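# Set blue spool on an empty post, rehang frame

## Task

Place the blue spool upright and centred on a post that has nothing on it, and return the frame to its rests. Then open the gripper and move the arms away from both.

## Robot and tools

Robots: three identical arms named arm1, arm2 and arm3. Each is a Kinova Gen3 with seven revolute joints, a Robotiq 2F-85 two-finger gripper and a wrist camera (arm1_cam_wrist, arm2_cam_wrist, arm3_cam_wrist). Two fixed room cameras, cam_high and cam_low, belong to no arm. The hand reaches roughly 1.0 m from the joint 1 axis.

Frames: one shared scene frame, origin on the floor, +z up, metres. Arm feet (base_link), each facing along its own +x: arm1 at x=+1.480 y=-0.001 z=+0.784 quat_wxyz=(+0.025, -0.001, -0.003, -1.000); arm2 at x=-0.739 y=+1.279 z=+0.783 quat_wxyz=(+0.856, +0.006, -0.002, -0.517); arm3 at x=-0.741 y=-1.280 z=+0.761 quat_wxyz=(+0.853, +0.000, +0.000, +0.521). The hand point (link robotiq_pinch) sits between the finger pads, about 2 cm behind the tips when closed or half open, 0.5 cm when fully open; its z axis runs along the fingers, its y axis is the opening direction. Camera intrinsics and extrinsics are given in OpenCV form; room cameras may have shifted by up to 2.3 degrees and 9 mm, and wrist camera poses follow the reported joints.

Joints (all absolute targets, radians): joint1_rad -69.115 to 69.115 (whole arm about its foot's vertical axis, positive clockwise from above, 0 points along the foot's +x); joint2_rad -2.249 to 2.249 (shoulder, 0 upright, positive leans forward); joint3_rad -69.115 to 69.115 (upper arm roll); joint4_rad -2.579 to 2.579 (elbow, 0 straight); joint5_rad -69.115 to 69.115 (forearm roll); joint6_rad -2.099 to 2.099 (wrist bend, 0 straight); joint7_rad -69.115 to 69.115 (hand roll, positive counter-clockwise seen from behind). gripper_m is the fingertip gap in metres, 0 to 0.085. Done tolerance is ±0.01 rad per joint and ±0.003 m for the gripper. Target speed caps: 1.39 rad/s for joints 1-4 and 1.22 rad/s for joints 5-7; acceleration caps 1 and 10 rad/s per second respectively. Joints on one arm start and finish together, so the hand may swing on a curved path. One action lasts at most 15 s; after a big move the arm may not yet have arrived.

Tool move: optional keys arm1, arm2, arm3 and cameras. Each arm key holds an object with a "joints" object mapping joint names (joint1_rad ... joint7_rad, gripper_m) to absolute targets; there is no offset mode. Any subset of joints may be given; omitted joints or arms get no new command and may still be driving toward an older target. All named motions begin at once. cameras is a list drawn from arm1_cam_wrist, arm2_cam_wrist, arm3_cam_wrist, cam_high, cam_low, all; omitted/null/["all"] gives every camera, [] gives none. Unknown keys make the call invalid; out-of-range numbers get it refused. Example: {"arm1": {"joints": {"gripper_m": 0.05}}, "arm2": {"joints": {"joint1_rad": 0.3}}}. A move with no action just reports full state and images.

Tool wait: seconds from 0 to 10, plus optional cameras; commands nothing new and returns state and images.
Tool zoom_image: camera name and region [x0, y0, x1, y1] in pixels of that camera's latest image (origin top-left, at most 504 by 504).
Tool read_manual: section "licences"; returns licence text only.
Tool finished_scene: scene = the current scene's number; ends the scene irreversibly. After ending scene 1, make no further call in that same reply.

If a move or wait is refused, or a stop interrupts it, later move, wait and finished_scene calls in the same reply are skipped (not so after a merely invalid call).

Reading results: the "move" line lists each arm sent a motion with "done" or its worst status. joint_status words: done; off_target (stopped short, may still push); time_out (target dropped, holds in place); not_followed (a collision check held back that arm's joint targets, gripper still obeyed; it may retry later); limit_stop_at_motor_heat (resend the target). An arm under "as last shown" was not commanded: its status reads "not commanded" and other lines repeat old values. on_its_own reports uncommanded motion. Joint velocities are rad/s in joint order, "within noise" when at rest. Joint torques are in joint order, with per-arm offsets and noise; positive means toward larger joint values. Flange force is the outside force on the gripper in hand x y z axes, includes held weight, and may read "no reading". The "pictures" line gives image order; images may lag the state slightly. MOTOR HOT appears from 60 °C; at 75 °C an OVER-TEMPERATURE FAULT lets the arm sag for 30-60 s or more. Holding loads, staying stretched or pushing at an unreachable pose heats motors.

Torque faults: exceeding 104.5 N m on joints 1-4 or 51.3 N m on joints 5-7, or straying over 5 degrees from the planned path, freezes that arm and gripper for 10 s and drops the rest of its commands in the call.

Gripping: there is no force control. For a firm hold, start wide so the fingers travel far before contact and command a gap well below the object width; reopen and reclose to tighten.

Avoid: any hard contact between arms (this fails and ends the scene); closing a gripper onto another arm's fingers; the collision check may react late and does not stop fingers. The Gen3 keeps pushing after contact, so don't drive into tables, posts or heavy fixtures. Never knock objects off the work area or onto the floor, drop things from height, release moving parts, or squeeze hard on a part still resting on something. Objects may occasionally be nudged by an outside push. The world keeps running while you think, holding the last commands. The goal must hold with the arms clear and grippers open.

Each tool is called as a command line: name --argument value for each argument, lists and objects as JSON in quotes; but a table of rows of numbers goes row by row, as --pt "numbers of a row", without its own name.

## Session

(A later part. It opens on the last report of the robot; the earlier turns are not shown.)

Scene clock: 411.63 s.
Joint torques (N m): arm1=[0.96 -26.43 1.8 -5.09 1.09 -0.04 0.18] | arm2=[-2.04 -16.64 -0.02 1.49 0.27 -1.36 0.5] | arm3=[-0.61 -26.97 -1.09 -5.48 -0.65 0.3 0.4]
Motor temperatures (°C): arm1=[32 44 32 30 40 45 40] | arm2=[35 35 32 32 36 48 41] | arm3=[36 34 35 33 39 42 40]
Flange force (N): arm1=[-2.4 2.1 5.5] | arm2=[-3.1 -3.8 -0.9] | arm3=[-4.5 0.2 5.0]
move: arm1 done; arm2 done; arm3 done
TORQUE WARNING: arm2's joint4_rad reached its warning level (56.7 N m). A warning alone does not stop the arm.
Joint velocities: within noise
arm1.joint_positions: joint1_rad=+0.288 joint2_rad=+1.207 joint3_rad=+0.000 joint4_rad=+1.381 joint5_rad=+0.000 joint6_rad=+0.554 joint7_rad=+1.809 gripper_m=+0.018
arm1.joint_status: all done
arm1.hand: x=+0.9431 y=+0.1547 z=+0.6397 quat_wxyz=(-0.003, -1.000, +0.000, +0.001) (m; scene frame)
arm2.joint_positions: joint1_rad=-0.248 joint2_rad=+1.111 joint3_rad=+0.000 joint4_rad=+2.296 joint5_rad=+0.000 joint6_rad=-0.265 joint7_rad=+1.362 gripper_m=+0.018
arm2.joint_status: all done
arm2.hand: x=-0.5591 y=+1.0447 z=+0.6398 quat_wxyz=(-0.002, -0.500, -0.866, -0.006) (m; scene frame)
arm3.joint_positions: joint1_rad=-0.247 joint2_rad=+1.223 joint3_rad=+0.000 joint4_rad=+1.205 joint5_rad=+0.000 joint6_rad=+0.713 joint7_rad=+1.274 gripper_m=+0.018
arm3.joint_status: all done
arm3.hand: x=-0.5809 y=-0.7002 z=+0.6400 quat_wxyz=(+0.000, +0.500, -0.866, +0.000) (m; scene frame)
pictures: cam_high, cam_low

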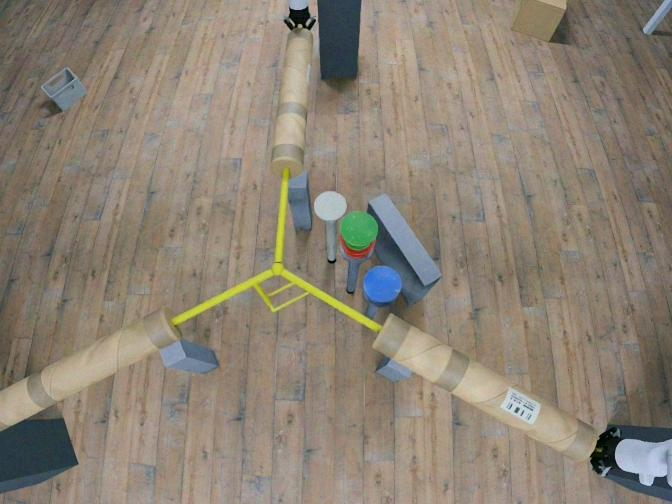

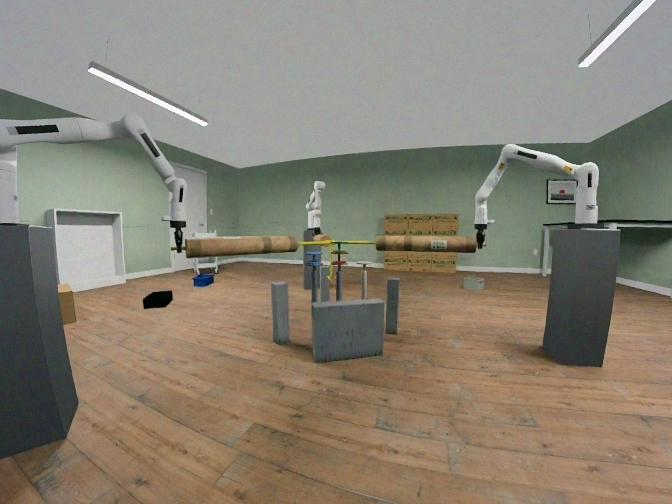

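move --arm1 '{"joints":{"joint1_rad":0.2885,"joint2_rad":1.5116,"joint4_rad":1.1753,"joint6_rad":0.4547,"joint7_rad":1.8093}}' --arm2 '{"joints":{"joint1_rad":-0.2449,"joint2_rad":1.4943,"joint4_rad":2.0542,"joint6_rad":-0.4069,"joint7_rad":1.3653}}' --arm3 '{"joints":{"joint1_rad":-0.2479,"joint2_rad":1.5187,"joint4_rad":1.0063,"joint6_rad":0.6166,"joint7_rad":1.2735}}' --cameras '[]'

move --arm1 '{"joints":{"joint1_rad":0.2887,"joint2_rad":1.6423,"joint4_rad":1.0448,"joint6_rad":0.4545,"joint7_rad":1.8095}}' --arm2 '{"joints":{"joint1_rad":-0.2441,"joint2_rad":1.6256,"joint4_rad":1.9247,"joint6_rad":-0.4087,"joint7_rad":1.3661}}' --arm3 '{"joints":{"joint1_rad":-0.2482,"joint2_rad":1.6512,"joint4_rad":0.8692,"joint6_rad":0.6212,"joint7_rad":1.2732}}'

zoom_image --camera "cam_high" --region '[130, 140, 450, 400]'

zoom_image --camera "cam_low" --region '[250, 220, 420, 350]'

Scene clock: 420.67 s.
Joint torques (N m): arm1=[-0.15 -26.58 0.76 -3.85 0.81 0.14 0.23] | arm2=[-1.58 -17.25 0.95 3.74 0.14 -0.96 0.5] | arm3=[-0.07 -28.46 -0.5 -5.99 -0.35 -0.4 0.41]
Motor temperatures (°C): arm1=[31 44 32 30 40 45 40] | arm2=[35 35 32 32 35 48 41] | arm3=[36 34 35 33 39 42 40]
Flange force (N): arm1=[-2.5 0.2 6.1] | arm2=[-4.1 -1.8 1.6] | arm3=[-2.1 0.5 5.7]
move: arm1 done; arm2 done; arm3 done
Joint velocities: within noise
arm1.joint_positions: joint1_rad=+0.289 joint2_rad=+1.512 joint3_rad=+0.000 joint4_rad=+1.175 joint5_rad=+0.000 joint6_rad=+0.455 joint7_rad=+1.809 gripper_m=+0.018
arm1.joint_status: all done
arm1.hand: x=+0.9433 y=+0.1540 z=+0.4997 quat_wxyz=(-0.003, -1.000, +0.000, +0.001) (m; scene frame)
arm2.joint_positions: joint1_rad=-0.245 joint2_rad=+1.494 joint3_rad=+0.000 joint4_rad=+2.054 joint5_rad=+0.000 joint6_rad=-0.407 joint7_rad=+1.365 gripper_m=+0.018
arm2.joint_status: all done
arm2.hand: x=-0.5582 y=+1.0449 z=+0.4999 quat_wxyz=(-0.002, -0.500, -0.866, -0.006) (m; scene frame)
arm3.joint_positions: joint1_rad=-0.248 joint2_rad=+1.519 joint3_rad=+0.000 joint4_rad=+1.006 joint5_rad=+0.000 joint6_rad=+0.617 joint7_rad=+1.274 gripper_m=+0.018
arm3.joint_status: all done
arm3.hand: x=-0.5811 y=-0.6994 z=+0.5001 quat_wxyz=(+0.000, +0.500, -0.866, +0.000) (m; scene frame)
pictures: none
No camera images: "cameras" was empty.

Scene clock: 421.73 s.
Joint torques (N m): arm1=[0.05 -21.06 0.9 -3.8 0.89 -0.83 0.27] | arm2=[-0.94 -11 2.18 1.15 -0.16 -0.94 0.58] | arm3=[-0.37 -22.76 -0.7 -8.26 -0.32 -3.72 0.38]
Motor temperatures (°C): arm1=[31 44 32 30 40 45 40] | arm2=[35 35 32 32 35 48 41] | arm3=[36 34 35 33 39 42 40]
Flange force (N): arm1=[-0.1 1.3 -6.7] | arm2=[-3.5 0.5 -19.1] | arm3=[7.0 -2.5 -13.7]
move: arm1 done; arm2 done; arm3 done
Joint velocities: within noise
arm1.joint_positions: joint1_rad=+0.289 joint2_rad=+1.642 joint3_rad=+0.000 joint4_rad=+1.045 joint5_rad=+0.000 joint6_rad=+0.454 joint7_rad=+1.810 gripper_m=+0.018
arm1.joint_status: all done
arm1.hand: x=+0.9437 y=+0.1537 z=+0.4447 quat_wxyz=(-0.003, -1.000, +0.000, +0.001) (m; scene frame)
arm2.joint_positions: joint1_rad=-0.244 joint2_rad=+1.625 joint3_rad=+0.000 joint4_rad=+1.925 joint5_rad=+0.000 joint6_rad=-0.409 joint7_rad=+1.366 gripper_m=+0.018
arm2.joint_status: all done
arm2.hand: x=-0.5578 y=+1.0452 z=+0.4449 quat_wxyz=(-0.002, -0.500, -0.866, -0.006) (m; scene frame)
arm3.joint_positions: joint1_rad=-0.248 joint2_rad=+1.651 joint3_rad=+0.000 joint4_rad=+0.869 joint5_rad=+0.000 joint6_rad=+0.621 joint7_rad=+1.273 gripper_m=+0.018
arm3.joint_status: all done
arm3.hand: x=-0.5811 y=-0.6991 z=+0.4452 quat_wxyz=(+0.000, +0.500, -0.866, +0.000) (m; scene frame)
pictures: arm1_cam_wrist, arm2_cam_wrist, arm3_cam_wrist, cam_high, cam_low
camera_calibration:
arm1_cam_wrist: T_world_to_cam=[[-0.0125917, -0.999919, -0.00190726, 0.168663], [-0.999846, 0.012614, -0.0121664, 0.999418], [0.0121895, 0.00175377, -0.999924, 0.580069], [0, 0, 0, 1]] pos_world=[0.994317, 0.155025, 0.592506]
arm2_cam_wrist: T_world_to_cam=[[0.841497, 0.53931, 0.0320441, -0.111038], [0.539653, -0.841884, -0.00249374, 1.23427], [0.0256325, 0.0193912, -0.999483, 0.586607], [0, 0, 0, 1]] pos_world=[-0.587678, 1.08762, 0.59294]
arm3_cam_wrist: T_world_to_cam=[[-0.864418, 0.502068, 0.0266433, -0.168673], [0.502533, 0.864431, 0.014842, 0.942953], [-0.0155796, 0.0262188, -0.999535, 0.605922], [0, 0, 0, 1]] pos_world=[-0.610228, -0.746319, 0.596138]

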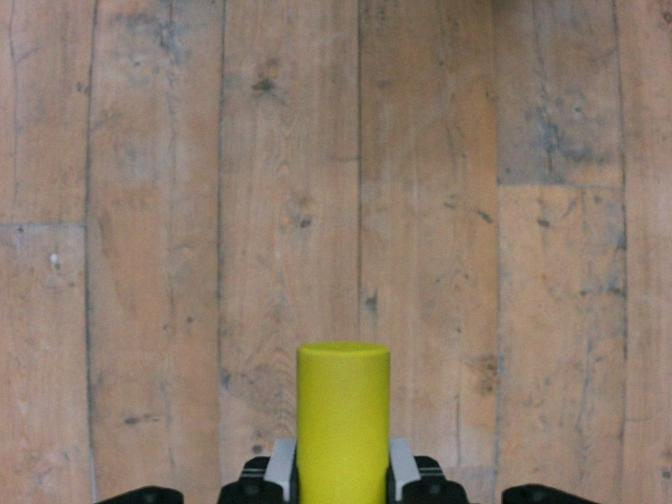

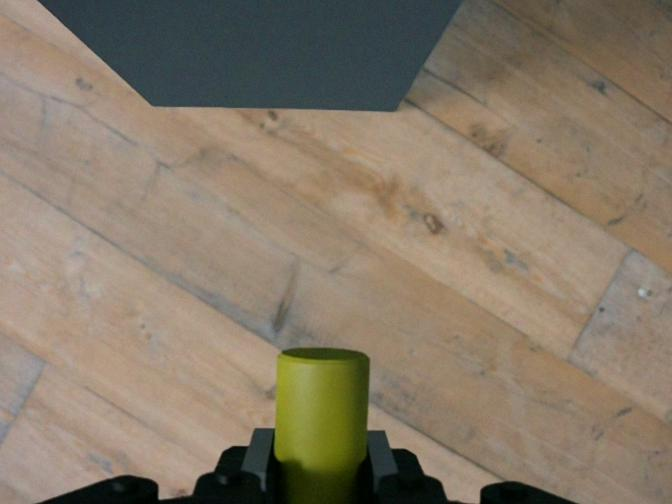

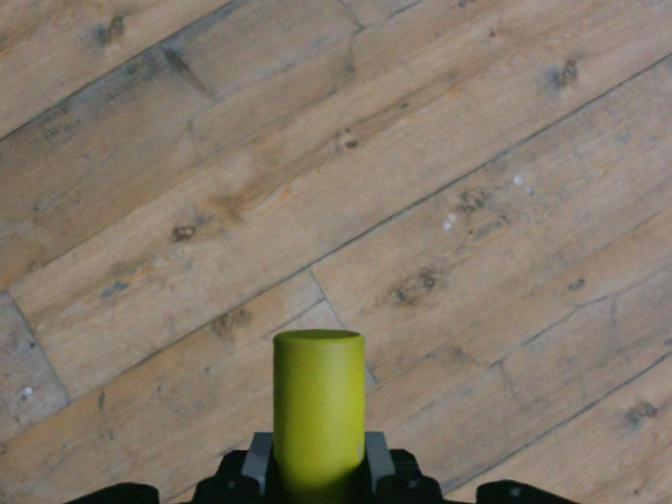

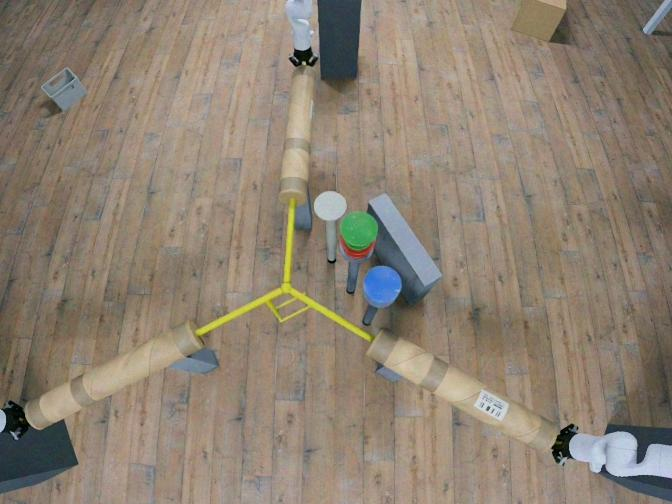

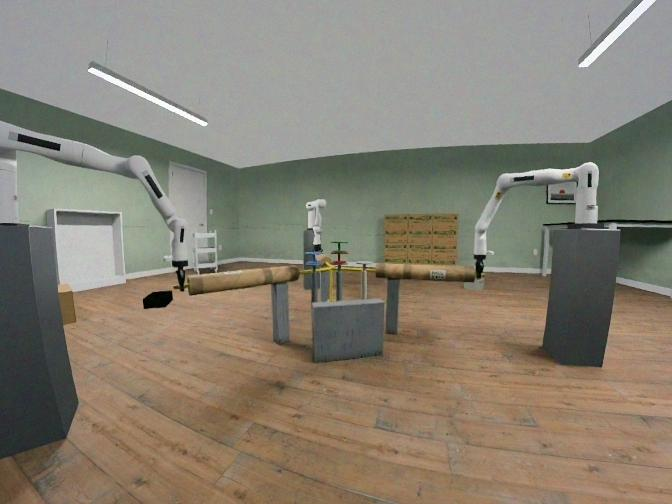

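Scaled by 1.575 from the camera's 672x504 image, which has a finer 960x720 frame.

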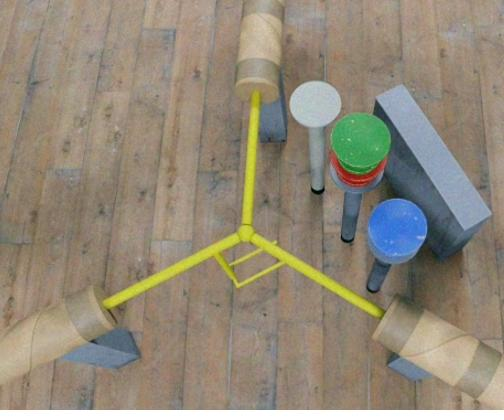

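Scaled by 2.965 from the camera's 672x504 image, which has a finer 960x720 frame.

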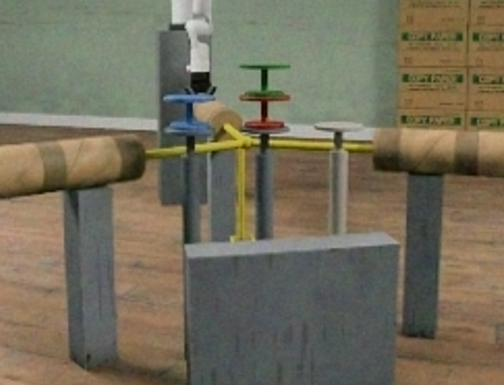

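move --arm1 '{"joints":{"gripper_m":0.085}}' --arm2 '{"joints":{"gripper_m":0.085}}' --arm3 '{"joints":{"gripper_m":0.085}}' --cameras '[]'

move --arm1 '{"joints":{"joint1_rad":0.2883,"joint2_rad":1.2066,"joint4_rad":1.3813,"joint6_rad":0.5537,"joint7_rad":1.8091}}' --arm2 '{"joints":{"joint1_rad":-0.2479,"joint2_rad":1.1108,"joint4_rad":2.2960,"joint6_rad":-0.2652,"joint7_rad":1.3623}}' --arm3 '{"joints":{"joint1_rad":-0.2471,"joint2_rad":1.2235,"joint4_rad":1.2050,"joint6_rad":0.7131,"joint7_rad":1.2743}}'

zoom_image --camera "cam_high" --region '[130, 140, 450, 400]'

Scene clock: 429.17 s.
Joint torques (N m): arm1=[-0.03 -23.9 0.1 -3.21 0.27 0.22 -0.1] | arm2=[-0.9 -14.94 0.75 4.42 -0.45 -0.21 -0.11] | arm3=[1.13 -25.05 0.51 -4.51 -0.08 -0.05 0.06]
Motor temperatures (°C): arm1=[31 44 32 30 40 45 40] | arm2=[35 35 32 32 35 48 41] | arm3=[36 34 35 33 39 42 40]
Flange force (N): arm1=[-2.2 -0.2 1.7] | arm2=[-5.3 -1.6 -1.9] | arm3=[-3.3 2.3 1.6]
move: arm1 done; arm2 done; arm3 done
Joint velocities: within noise
arm1.joint_positions: joint1_rad=+0.289 joint2_rad=+1.642 joint3_rad=+0.000 joint4_rad=+1.045 joint5_rad=+0.000 joint6_rad=+0.455 joint7_rad=+1.810 gripper_m=+0.085
arm1.joint_status: all done
arm1.hand: x=+0.9437 y=+0.1536 z=+0.4447 quat_wxyz=(-0.003, -1.000, +0.000, +0.001) (m; scene frame)
arm2.joint_positions: joint1_rad=-0.244 joint2_rad=+1.626 joint3_rad=+0.000 joint4_rad=+1.925 joint5_rad=+0.000 joint6_rad=-0.409 joint7_rad=+1.366 gripper_m=+0.085
arm2.joint_status: all done
arm2.hand: x=-0.5579 y=+1.0452 z=+0.4449 quat_wxyz=(-0.002, -0.500, -0.866, -0.006) (m; scene frame)
arm3.joint_positions: joint1_rad=-0.248 joint2_rad=+1.651 joint3_rad=+0.000 joint4_rad=+0.869 joint5_rad=+0.000 joint6_rad=+0.621 joint7_rad=+1.273 gripper_m=+0.085
arm3.joint_status: all done
arm3.hand: x=-0.5811 y=-0.6991 z=+0.4452 quat_wxyz=(+0.000, +0.500, -0.866, +0.000) (m; scene frame)
pictures: none
No camera images: "cameras" was empty.

Scene clock: 430.93 s.
Joint torques (N m): arm1=[-0.07 -23.61 0.06 -3.93 0.25 0.23 -0.06] | arm2=[-0.95 -13.84 0.78 3.28 -0.42 -0.24 -0.1] | arm3=[1.17 -24.65 0.55 -5.16 -0.19 -0.05 0.05]
Motor temperatures (°C): arm1=[31 44 32 30 40 45 40] | arm2=[35 35 32 32 35 48 41] | arm3=[36 34 35 33 39 42 40]
Flange force (N): arm1=[-2.4 -0.2 1.1] | arm2=[-6.2 -1.9 -5.2] | arm3=[-2.7 2.2 0.3]
move: arm1 done; arm2 done; arm3 done
Joint velocities: within noise
arm1.joint_positions: joint1_rad=+0.288 joint2_rad=+1.207 joint3_rad=+0.000 joint4_rad=+1.381 joint5_rad=+0.000 joint6_rad=+0.554 joint7_rad=+1.809 gripper_m=+0.085
arm1.joint_status: all done
arm1.hand: x=+0.9432 y=+0.1546 z=+0.6396 quat_wxyz=(-0.003, -1.000, +0.000, +0.001) (m; scene frame)
arm2.joint_positions: joint1_rad=-0.248 joint2_rad=+1.111 joint3_rad=+0.000 joint4_rad=+2.296 joint5_rad=+0.000 joint6_rad=-0.265 joint7_rad=+1.362 gripper_m=+0.085
arm2.joint_status: all done
arm2.hand: x=-0.5591 y=+1.0447 z=+0.6398 quat_wxyz=(-0.002, -0.500, -0.866, -0.006) (m; scene frame)
arm3.joint_positions: joint1_rad=-0.247 joint2_rad=+1.224 joint3_rad=+0.000 joint4_rad=+1.205 joint5_rad=+0.000 joint6_rad=+0.713 joint7_rad=+1.274 gripper_m=+0.085
arm3.joint_status: all done
arm3.hand: x=-0.5809 y=-0.7003 z=+0.6400 quat_wxyz=(+0.000, +0.500, -0.866, +0.000) (m; scene frame)
pictures: arm1_cam_wrist, arm2_cam_wrist, arm3_cam_wrist, cam_high, cam_low
camera_calibration:
arm1_cam_wrist: T_world_to_cam=[[-0.0125913, -0.999919, -0.00190979, 0.16993], [-0.999844, 0.012614, -0.0123664, 1.00143], [0.0123895, 0.00175378, -0.999922, 0.774757], [0, 0, 0, 1]] pos_world=[0.993817, 0.155925, 0.787405]
arm2_cam_wrist: T_world_to_cam=[[0.841502, 0.539305, 0.0320139, -0.115887], [0.539651, -0.841885, -0.00263207, 1.23515], [0.0255326, 0.0194912, -0.999484, 0.781282], [0, 0, 0, 1]] pos_world=[-0.588978, 1.08712, 0.78784]
arm3_cam_wrist: T_world_to_cam=[[-0.864461, 0.501993, 0.0266432, -0.173083], [0.502458, 0.864474, 0.0148438, 0.940934], [-0.0155809, 0.026219, -0.999535, 0.800666], [0, 0, 0, 1]] pos_world=[-0.609928, -0.747519, 0.790938]

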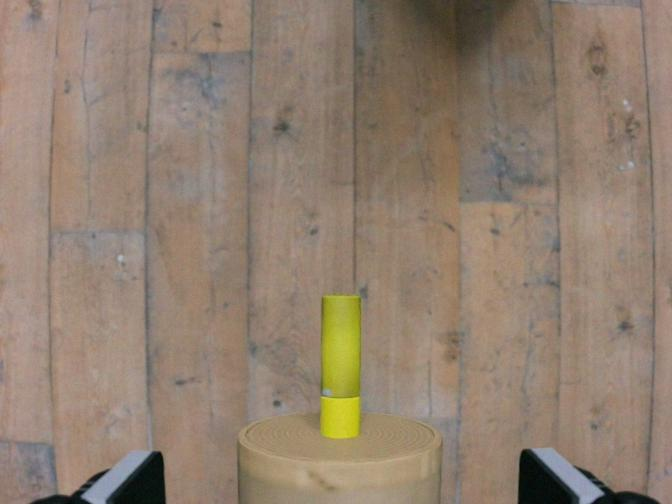

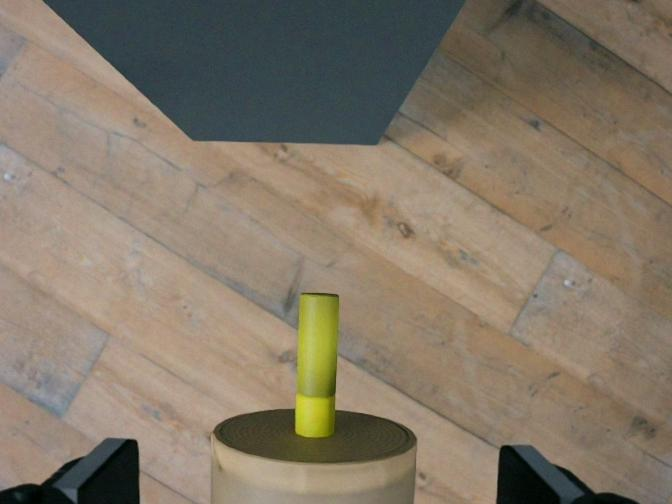

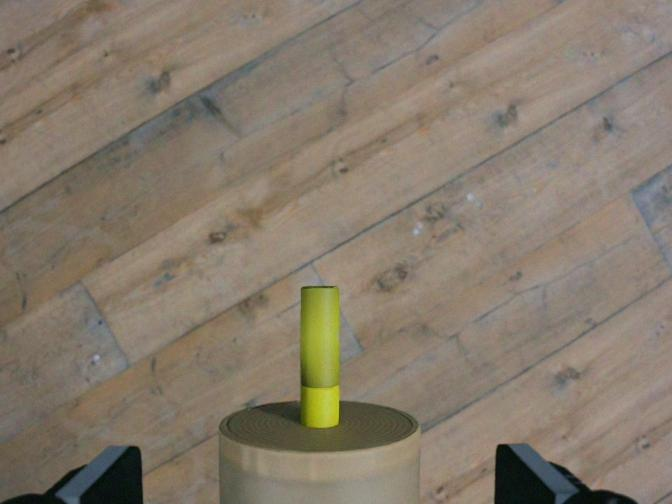

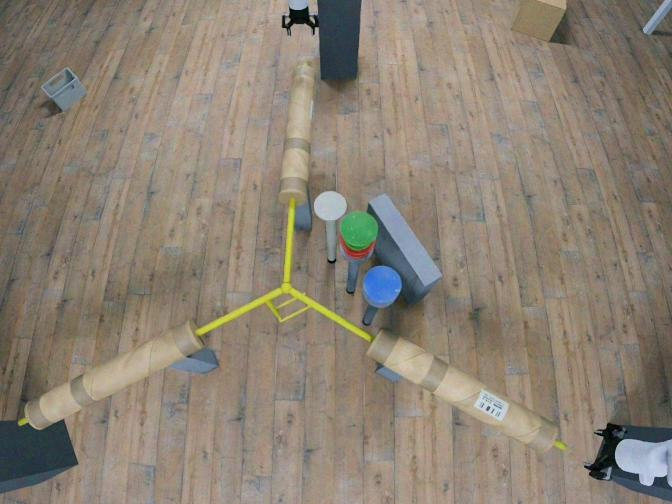

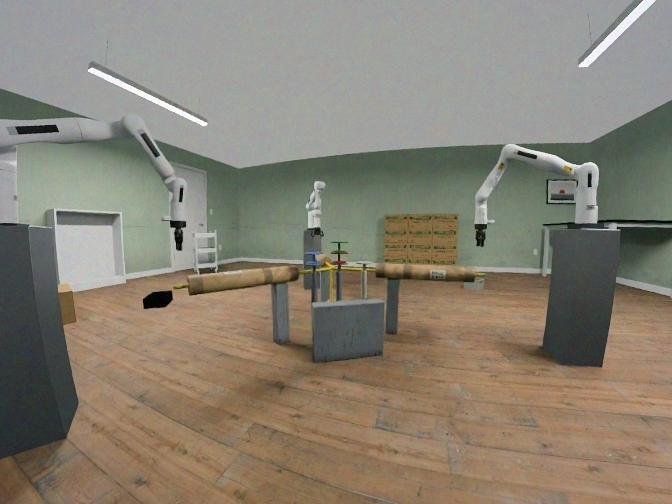

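Scaled by 1.575 from the camera's 672x504 image, which has a finer 960x720 frame.

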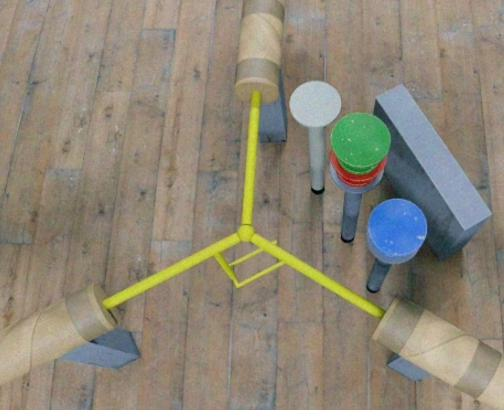

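finished_scene --scene 1

The scene is finished: the task was done.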